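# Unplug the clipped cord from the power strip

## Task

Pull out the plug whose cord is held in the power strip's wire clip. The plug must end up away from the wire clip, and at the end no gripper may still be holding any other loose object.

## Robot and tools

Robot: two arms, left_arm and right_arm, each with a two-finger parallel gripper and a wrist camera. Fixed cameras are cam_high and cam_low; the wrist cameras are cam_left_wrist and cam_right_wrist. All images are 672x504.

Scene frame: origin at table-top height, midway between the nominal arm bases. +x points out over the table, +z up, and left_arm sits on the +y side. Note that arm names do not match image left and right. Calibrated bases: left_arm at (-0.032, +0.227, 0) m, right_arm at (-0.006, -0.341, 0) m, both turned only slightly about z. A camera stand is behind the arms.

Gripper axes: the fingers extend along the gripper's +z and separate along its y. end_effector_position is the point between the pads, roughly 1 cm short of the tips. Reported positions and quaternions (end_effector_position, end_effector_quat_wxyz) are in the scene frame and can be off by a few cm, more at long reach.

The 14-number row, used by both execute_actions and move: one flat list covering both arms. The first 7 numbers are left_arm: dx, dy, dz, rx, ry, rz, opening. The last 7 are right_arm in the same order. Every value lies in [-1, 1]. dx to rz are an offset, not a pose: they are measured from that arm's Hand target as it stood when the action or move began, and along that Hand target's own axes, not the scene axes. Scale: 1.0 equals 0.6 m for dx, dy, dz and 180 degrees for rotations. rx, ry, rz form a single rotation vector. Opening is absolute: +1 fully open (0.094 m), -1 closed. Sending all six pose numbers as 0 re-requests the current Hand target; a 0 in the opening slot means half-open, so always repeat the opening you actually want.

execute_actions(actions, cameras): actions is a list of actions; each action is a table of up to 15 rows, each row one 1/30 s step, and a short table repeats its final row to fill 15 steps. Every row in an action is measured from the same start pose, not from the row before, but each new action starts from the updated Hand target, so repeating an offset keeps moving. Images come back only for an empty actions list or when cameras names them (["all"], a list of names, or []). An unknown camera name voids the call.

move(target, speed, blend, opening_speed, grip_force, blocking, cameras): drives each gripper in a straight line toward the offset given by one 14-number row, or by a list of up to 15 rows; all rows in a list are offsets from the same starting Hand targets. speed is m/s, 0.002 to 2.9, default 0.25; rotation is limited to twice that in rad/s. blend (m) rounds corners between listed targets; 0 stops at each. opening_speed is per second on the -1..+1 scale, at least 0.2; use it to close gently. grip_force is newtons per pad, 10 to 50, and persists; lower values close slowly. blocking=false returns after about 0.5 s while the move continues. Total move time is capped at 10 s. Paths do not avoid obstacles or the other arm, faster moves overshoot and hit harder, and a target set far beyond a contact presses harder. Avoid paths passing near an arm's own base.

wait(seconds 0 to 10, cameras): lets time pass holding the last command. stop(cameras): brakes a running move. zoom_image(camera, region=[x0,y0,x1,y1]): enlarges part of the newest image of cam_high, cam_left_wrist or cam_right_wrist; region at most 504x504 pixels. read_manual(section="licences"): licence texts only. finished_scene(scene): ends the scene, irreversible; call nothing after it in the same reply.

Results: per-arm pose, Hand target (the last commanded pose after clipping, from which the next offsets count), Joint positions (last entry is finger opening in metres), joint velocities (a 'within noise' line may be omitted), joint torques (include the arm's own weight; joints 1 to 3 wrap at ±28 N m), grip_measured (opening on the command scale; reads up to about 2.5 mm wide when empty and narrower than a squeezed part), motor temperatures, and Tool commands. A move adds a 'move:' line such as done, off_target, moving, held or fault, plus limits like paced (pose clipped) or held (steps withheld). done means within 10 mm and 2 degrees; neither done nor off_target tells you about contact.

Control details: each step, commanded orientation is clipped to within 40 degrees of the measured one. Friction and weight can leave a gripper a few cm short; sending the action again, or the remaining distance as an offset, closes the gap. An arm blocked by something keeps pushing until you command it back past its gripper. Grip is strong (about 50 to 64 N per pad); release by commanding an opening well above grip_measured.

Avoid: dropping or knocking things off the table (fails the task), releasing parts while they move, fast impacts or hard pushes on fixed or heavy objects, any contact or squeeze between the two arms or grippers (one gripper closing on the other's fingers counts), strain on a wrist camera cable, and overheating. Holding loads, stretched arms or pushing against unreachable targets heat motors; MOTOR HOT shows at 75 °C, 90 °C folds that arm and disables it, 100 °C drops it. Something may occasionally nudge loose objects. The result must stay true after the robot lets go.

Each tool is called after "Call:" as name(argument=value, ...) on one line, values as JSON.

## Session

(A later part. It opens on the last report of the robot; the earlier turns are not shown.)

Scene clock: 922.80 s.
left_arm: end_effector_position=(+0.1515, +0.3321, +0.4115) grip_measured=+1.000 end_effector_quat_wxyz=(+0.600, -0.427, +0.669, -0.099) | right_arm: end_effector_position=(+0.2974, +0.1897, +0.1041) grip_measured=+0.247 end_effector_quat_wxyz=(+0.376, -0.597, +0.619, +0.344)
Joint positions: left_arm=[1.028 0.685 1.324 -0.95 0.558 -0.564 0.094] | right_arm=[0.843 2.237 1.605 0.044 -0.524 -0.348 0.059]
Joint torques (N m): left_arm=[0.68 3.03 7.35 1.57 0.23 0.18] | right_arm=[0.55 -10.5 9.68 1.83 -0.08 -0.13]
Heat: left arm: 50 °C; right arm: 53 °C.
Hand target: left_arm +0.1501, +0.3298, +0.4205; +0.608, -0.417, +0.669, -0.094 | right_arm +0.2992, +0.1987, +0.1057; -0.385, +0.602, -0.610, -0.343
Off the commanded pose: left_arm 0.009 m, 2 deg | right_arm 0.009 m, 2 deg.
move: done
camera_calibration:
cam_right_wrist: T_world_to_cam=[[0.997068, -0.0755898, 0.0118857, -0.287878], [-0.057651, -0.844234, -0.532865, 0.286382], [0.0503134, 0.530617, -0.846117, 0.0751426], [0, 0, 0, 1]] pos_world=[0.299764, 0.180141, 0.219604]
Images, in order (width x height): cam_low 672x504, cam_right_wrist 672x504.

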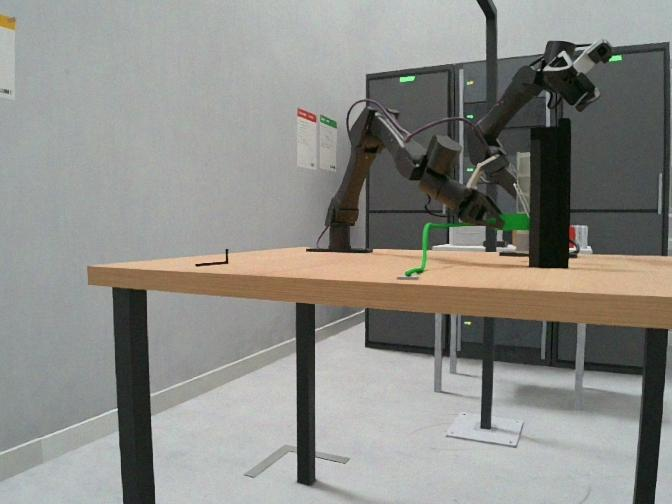

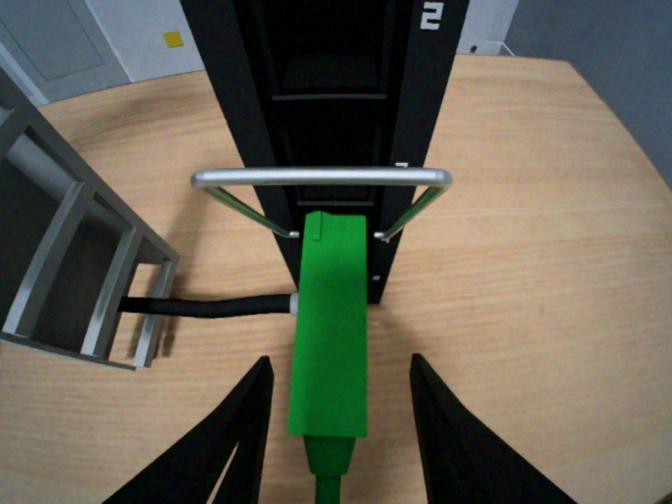

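Call:
move(target=[0,0,0,0,0,0,1, 0,0,0,0,0,0,-0.75], speed=0.05, opening_speed=0.6, cameras=["cam_right_wrist", "cam_low"])

Call:
zoom_image(camera="cam_low", region=[450, 150, 560, 250])

Scene clock: 939.17 s.
left_arm: end_effector_position=(+0.1515, +0.3321, +0.4115) grip_measured=+1.000 end_effector_quat_wxyz=(+0.600, -0.427, +0.669, -0.099) | right_arm: end_effector_position=(+0.2984, +0.1901, +0.1047) grip_measured=-0.480 end_effector_quat_wxyz=(+0.378, -0.595, +0.621, +0.343)
Joint positions: left_arm=[1.028 0.685 1.324 -0.95 0.558 -0.564 0.094] | right_arm=[0.843 2.237 1.605 0.048 -0.519 -0.344 0.024]
Joint torques (N m): left_arm=[0.5 3.08 6.95 1.58 0.27 0.2] | right_arm=[0.55 -10.47 9.63 1.82 -0.13 -0.17]
Heat: left arm: 50 °C; right arm: 52 °C.
Hand target: left_arm +0.1501, +0.3298, +0.4205; +0.608, -0.417, +0.669, -0.094 | right_arm +0.2993, +0.1987, +0.1059; -0.385, +0.602, -0.610, -0.342
Off the commanded pose: left_arm 0.009 m, 2 deg | right_arm 0.009 m, 2 deg.
move: done
camera_calibration:
cam_right_wrist: T_world_to_cam=[[0.996615, -0.0811574, 0.0131479, -0.287723], [-0.0615915, -0.842934, -0.53448, 0.288076], [0.0544598, 0.53186, -0.845079, 0.0737864], [0, 0, 0, 1]] pos_world=[0.300474, 0.180234, 0.220109]
Images, in order (width x height): cam_low 672x504, cam_right_wrist 672x504.

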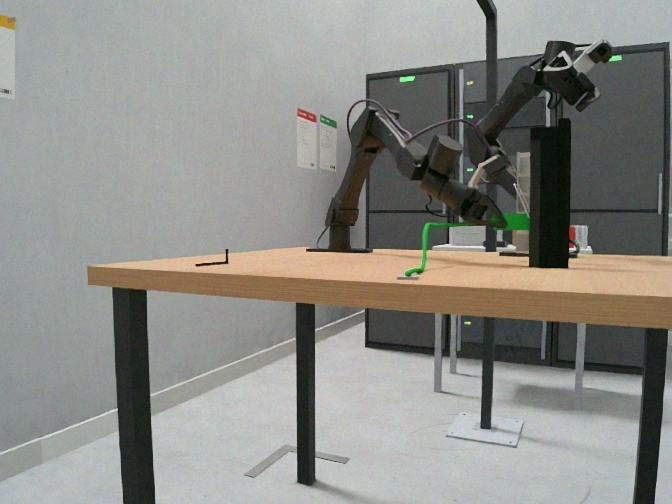

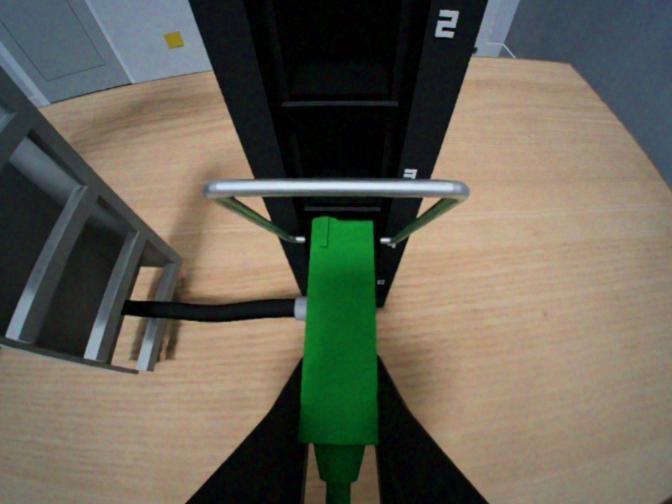

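Scaled by 4.582 from the camera's 672x504 image, which has a finer 960x720 frame.

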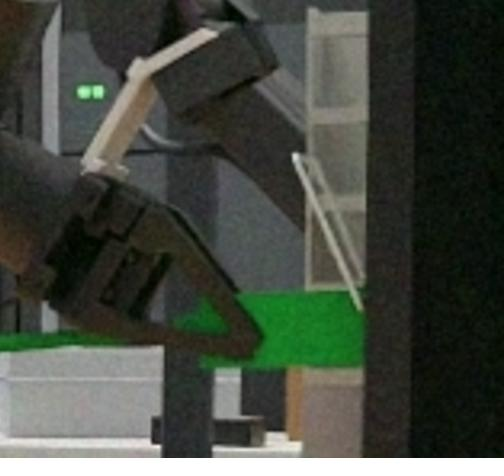

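Call:
move(target=[0,0,0,0,0,0,1, 0.0663,0.004,-0.125,0,0,0,-0.75], speed=0.06, cameras=["cam_right_wrist", "cam_low", "cam_high"])

Call:
zoom_image(camera="cam_low", region=[420, 150, 560, 280])

Scene clock: 974.07 s.
left_arm: end_effector_position=(+0.1515, +0.3321, +0.4115) grip_measured=+1.000 end_effector_quat_wxyz=(+0.600, -0.427, +0.669, -0.099) | right_arm: end_effector_position=(+0.2938, +0.1162, +0.0824) grip_measured=-0.481 end_effector_quat_wxyz=(+0.364, -0.600, +0.629, +0.336)
Joint positions: left_arm=[1.028 0.685 1.324 -0.95 0.558 -0.564 0.094] | right_arm=[0.745 2.08 1.29 0.129 -0.591 -0.425 0.024]
Joint torques (N m): left_arm=[0.66 2.99 6.93 1.6 0.23 0.15] | right_arm=[-0.62 -14.64 5.18 1.85 -0.37 -0.16]
Motor temperatures (°C): left_arm=[24 25 50 36 27 27 24] | right_arm=[24 52 52 52 26 23 26]
Heat: left arm: 50 °C; right arm: 52 °C.
Hand target: left_arm +0.1501, +0.3298, +0.4205; +0.608, -0.417, +0.669, -0.094 | right_arm +0.2934, +0.1140, +0.1058; -0.385, +0.602, -0.610, -0.343
Off the commanded pose: left_arm 0.009 m, 2 deg | right_arm 0.024 m, 3 deg.
move: off_target (right_arm)
camera_calibration:
cam_right_wrist: T_world_to_cam=[[0.996759, -0.0803461, 0.00391254, -0.288192], [-0.0674184, -0.860935, -0.504228, 0.214961], [0.0438812, 0.50233, -0.863562, 0.10263], [0, 0, 0, 1]] pos_world=[0.297246, 0.110358, 0.198144]
Images, in order (width x height): cam_high 672x504, cam_low 672x504, cam_right_wrist 672x504.

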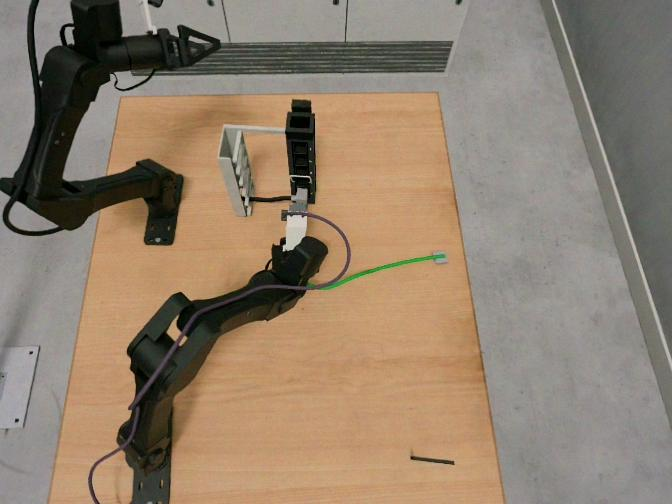

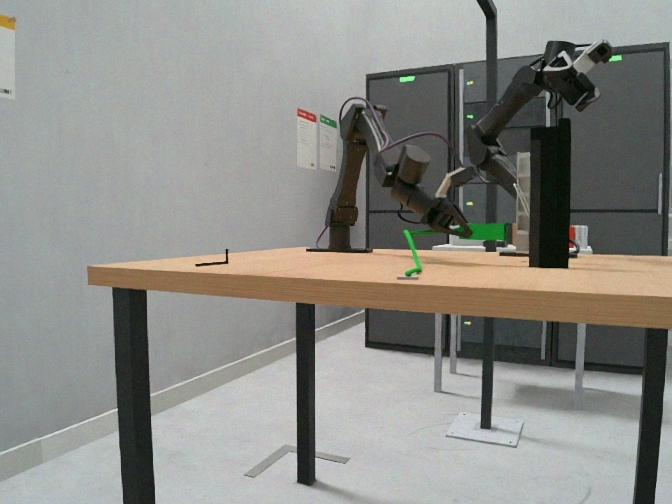

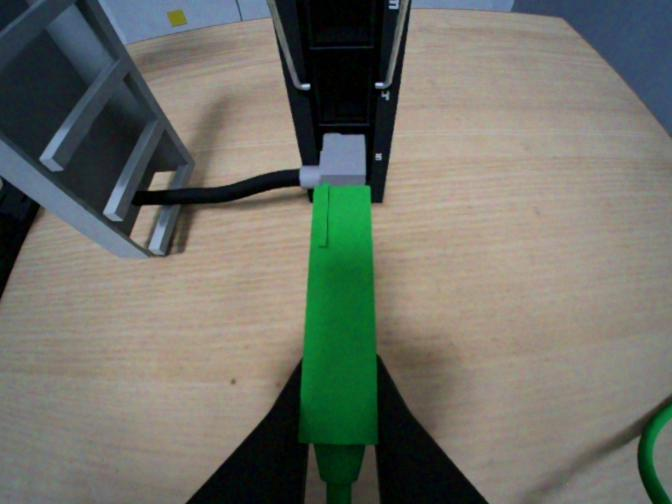

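Scaled by 3.600 from the camera's 672x504 image, which has a finer 960x720 frame.

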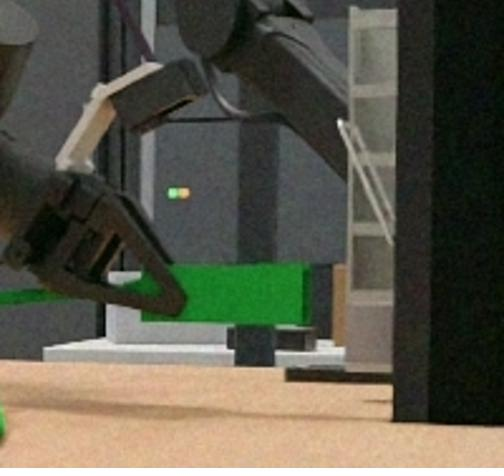

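Call:
move(target=[0,0,0,0,0,0,1, 0.1167,0.0073,0.0278,0,0,0,-0.75], speed=0.1, cameras=["cam_low"])

Call:
zoom_image(camera="cam_low", region=[400, 170, 560, 290])

Scene clock: 992.90 s.
left_arm: end_effector_position=(+0.1515, +0.3321, +0.4115) grip_measured=+1.000 end_effector_quat_wxyz=(+0.600, -0.427, +0.669, -0.099) | right_arm: end_effector_position=(+0.2918, +0.0977, +0.0375) grip_measured=-0.481 end_effector_quat_wxyz=(+0.381, -0.600, +0.618, +0.336)
Joint positions: left_arm=[1.028 0.685 1.324 -0.95 0.558 -0.564 0.094] | right_arm=[0.716 2.141 1.136 0.373 -0.615 -0.447 0.024]
Joint torques (N m): left_arm=[0.42 3.41 7.15 1.62 0.3 0.15] | right_arm=[-0.62 -9.89 4.75 2.01 -0.38 -0.1]
Heat: left arm: 50 °C; right arm: 53 °C.
Hand target: left_arm +0.1501, +0.3298, +0.4205; +0.608, -0.417, +0.669, -0.094 | right_arm +0.2913, +0.0960, +0.0360; -0.385, +0.602, -0.610, -0.343
Off the commanded pose: left_arm 0.009 m, 2 deg | right_arm 0.002 m, 1 deg.
move: done
Images, in order (width x height): cam_low 672x504.

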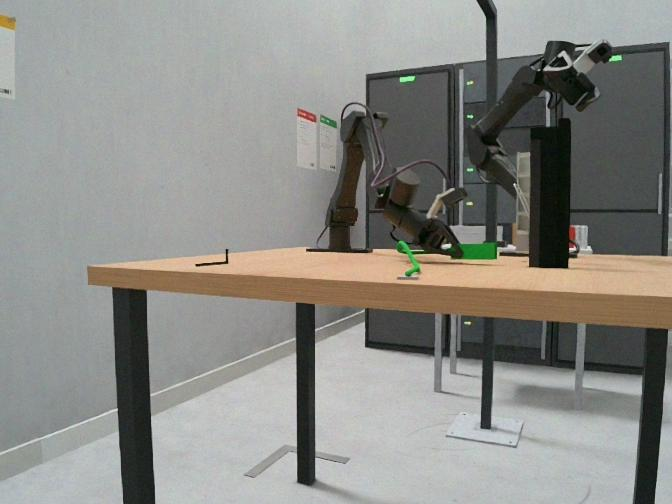

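Scaled by 3.150 from the camera's 672x504 image, which has a finer 960x720 frame.

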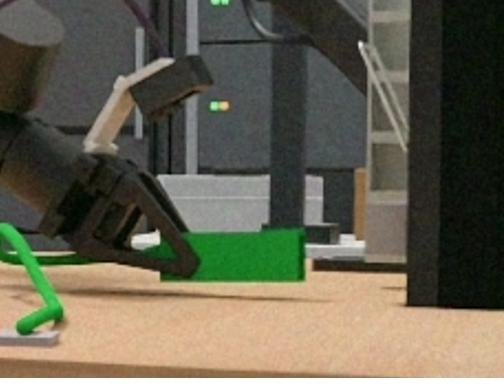

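Call:
move(target=[0,0,0,0,0,0,1, 0.0176,0.0009,0.0094,0,0,0,-0.75], speed=0.04, cameras=["cam_low"])

Call:
zoom_image(camera="cam_low", region=[420, 220, 520, 290])

Scene clock: 997.83 s.
left_arm: end_effector_position=(+0.1515, +0.3321, +0.4115) grip_measured=+1.000 end_effector_quat_wxyz=(+0.600, -0.427, +0.669, -0.099) | right_arm: end_effector_position=(+0.2936, +0.0996, +0.0304) grip_measured=-0.481 end_effector_quat_wxyz=(-0.386, +0.600, -0.615, -0.337)
Joint positions: left_arm=[1.028 0.685 1.324 -0.95 0.558 -0.564 0.094] | right_arm=[0.716 2.169 1.136 0.412 -0.615 -0.447 0.024]
Joint torques (N m): left_arm=[0.64 3.04 6.87 1.58 0.2 0.19] | right_arm=[-0.62 -9.59 4.07 1.99 -0.36 -0.11]
Motor temperatures (°C): left_arm=[24 25 50 36 27 27 24] | right_arm=[24 52 47 51 26 23 26]
Heat: left arm: 50 °C; right arm: 52 °C.
Hand target: left_arm +0.1501, +0.3298, +0.4205; +0.608, -0.417, +0.669, -0.094 | right_arm +0.2913, +0.0960, +0.0240; -0.385, +0.602, -0.610, -0.343
Off the commanded pose: left_arm 0.009 m, 2 deg | right_arm 0.008 m, 1 deg.
move: done
Images, in order (width x height): cam_low 672x504.

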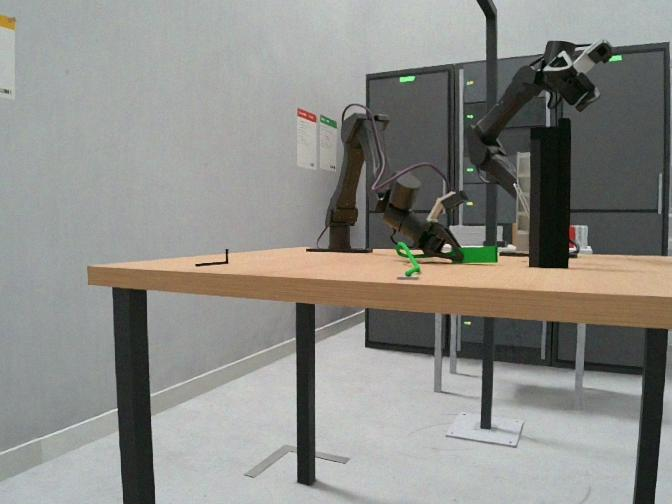

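Scaled by 5.040 from the camera's 672x504 image, which has a finer 960x720 frame.

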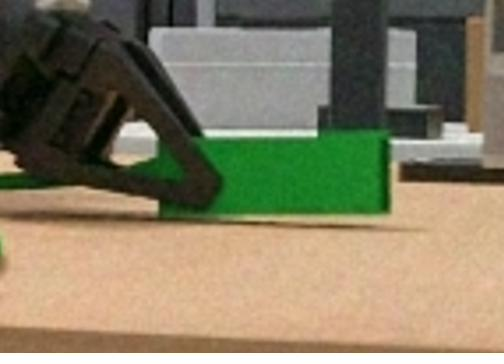

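Call:
move(target=[0,0,0,0,0,0,1, 0,0,0,0,0,0,0.1], speed=0.04, opening_speed=0.5, cameras=["cam_low", "cam_right_wrist"])

Call:
zoom_image(camera="cam_low", region=[420, 220, 520, 290])

Scene clock: 1004.90 s.
left_arm: end_effector_position=(+0.1515, +0.3321, +0.4115) grip_measured=+1.000 end_effector_quat_wxyz=(+0.600, -0.427, +0.669, -0.099) | right_arm: end_effector_position=(+0.2944, +0.1015, +0.0342) grip_measured=+0.097 end_effector_quat_wxyz=(-0.394, +0.600, -0.609, -0.339)
Joint positions: left_arm=[1.028 0.685 1.324 -0.95 0.558 -0.564 0.094] | right_arm=[0.716 2.169 1.136 0.431 -0.621 -0.447 0.052]
Joint torques (N m): left_arm=[0.66 3.26 7.01 1.58 0.26 0.22] | right_arm=[-0.61 -9.57 4.08 1.84 -0.32 -0.09]
Heat: left arm: 50 °C; right arm: 52 °C.
Hand target: left_arm +0.1501, +0.3298, +0.4205; +0.608, -0.417, +0.669, -0.094 | right_arm +0.2913, +0.0960, +0.0241; -0.385, +0.602, -0.610, -0.343
Off the commanded pose: left_arm 0.009 m, 2 deg | right_arm 0.012 m, 1 deg.
move: off_target (right_arm)
camera_calibration:
cam_right_wrist: T_world_to_cam=[[0.995987, -0.0753898, 0.0482396, -0.291622], [-0.0363842, -0.833475, -0.551358, 0.167818], [0.0817733, 0.54739, -0.832873, 0.05152], [0, 0, 0, 1]] pos_world=[0.292344, 0.0896853, 0.149505]
Images, in order (width x height): cam_low 672x504, cam_right_wrist 672x504.

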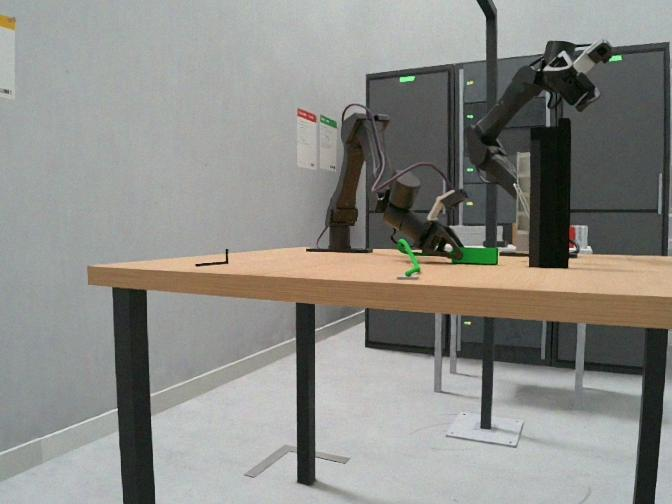

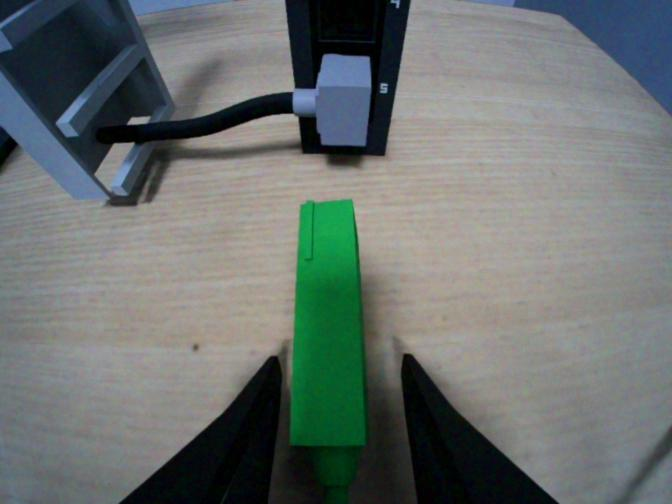

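Scaled by 5.040 from the camera's 672x504 image, which has a finer 960x720 frame.

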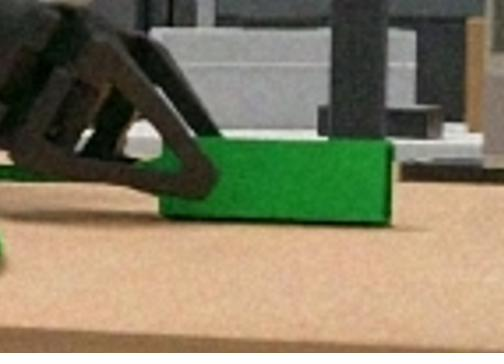

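Call:
move(target=[0,0,0,0,0,0,1, -0.1291,-0.0073,-0.0762,0,0,0,0.5], speed=0.12, cameras=["all"])

Call:
zoom_image(camera="cam_low", region=[400, 170, 560, 290])

Scene clock: 1010.60 s.
left_arm: end_effector_position=(+0.1515, +0.3321, +0.4115) grip_measured=+1.000 end_effector_quat_wxyz=(+0.600, -0.427, +0.669, -0.099) | right_arm: end_effector_position=(+0.2852, +0.0881, +0.0883) grip_measured=+0.497 end_effector_quat_wxyz=(+0.362, -0.599, +0.629, +0.339)
Joint positions: left_arm=[1.028 0.685 1.324 -0.95 0.558 -0.564 0.094] | right_arm=[0.709 1.987 1.178 0.131 -0.626 -0.449 0.07]
Joint torques (N m): left_arm=[0.62 3.1 7.01 1.58 0.25 0.2] | right_arm=[-0.58 -12.22 8.69 1.59 -0.33 -0.15]
Heat: left arm: 50 °C; right arm: 52 °C.
Hand target: left_arm +0.1501, +0.3298, +0.4205; +0.608, -0.417, +0.669, -0.094 | right_arm +0.2917, +0.0919, +0.1141; -0.385, +0.602, -0.610, -0.342
Off the commanded pose: left_arm 0.009 m, 2 deg | right_arm 0.027 m, 3 deg.
move: off_target (right_arm)
camera_calibration:
cam_left_wrist: T_world_to_cam=[[0.465738, -0.635434, 0.615883, -0.111252], [-0.40885, -0.771752, -0.487073, 0.567302], [0.784812, -0.0249554, -0.619232, 0.252479], [0, 0, 0, 1]] pos_world=[0.0856073, 0.373424, 0.501179]
cam_right_wrist: T_world_to_cam=[[0.997034, -0.0769036, -0.00304898, -0.281727], [-0.0679191, -0.860536, -0.504841, 0.193376], [0.0362004, 0.503551, -0.863207, 0.124265], [0, 0, 0, 1]] pos_world=[0.289527, 0.0821676, 0.204032]

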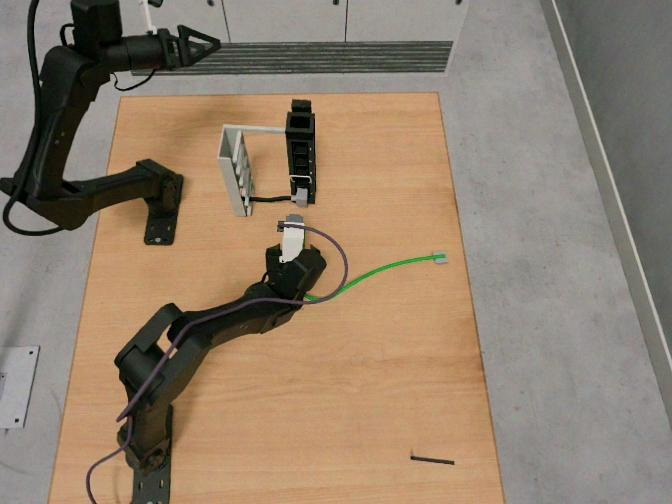

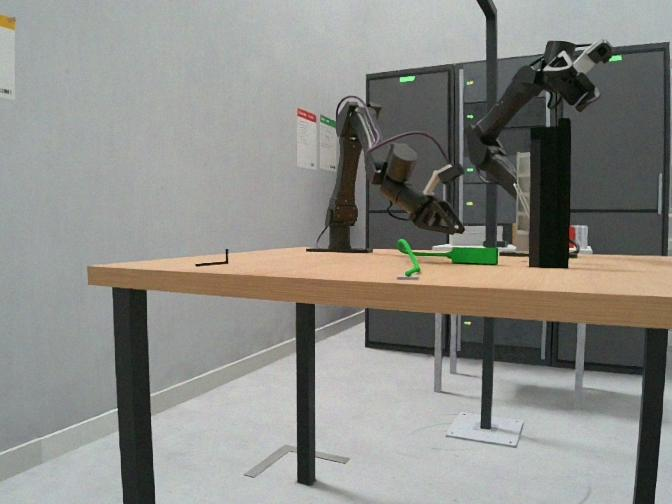

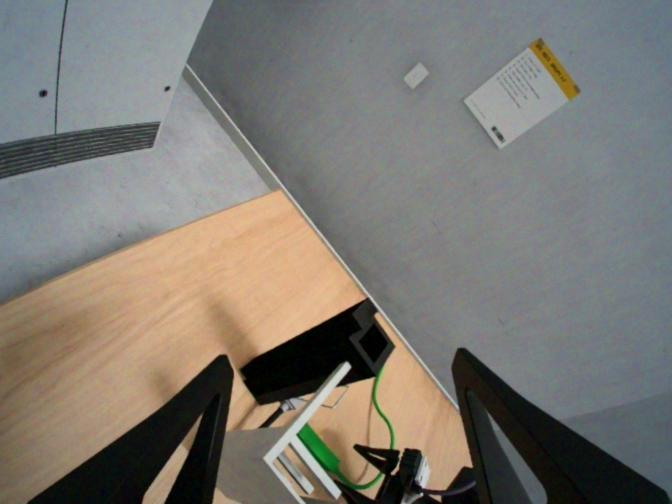

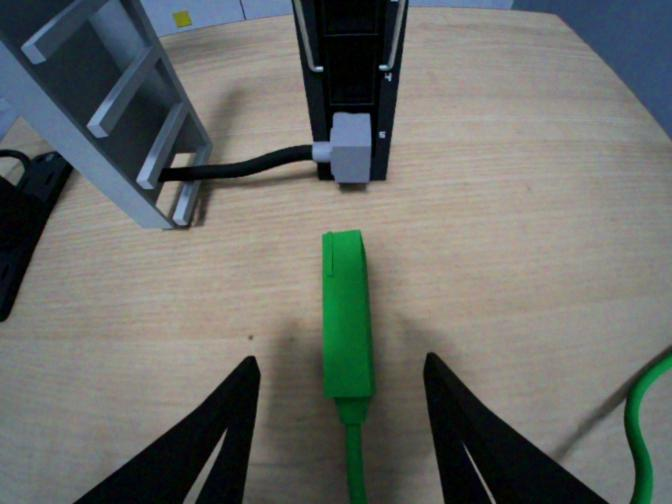

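Scaled by 3.150 from the camera's 672x504 image, which has a finer 960x720 frame.

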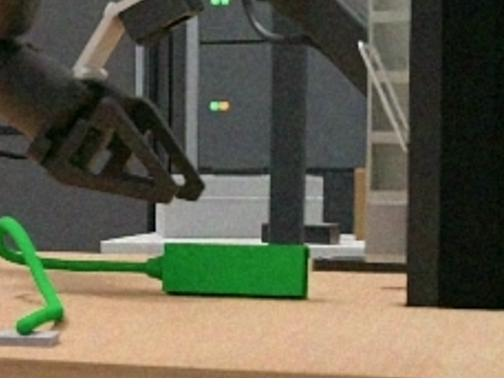

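Call:
finished_scene(scene=2)

The scene is finished: the task was done.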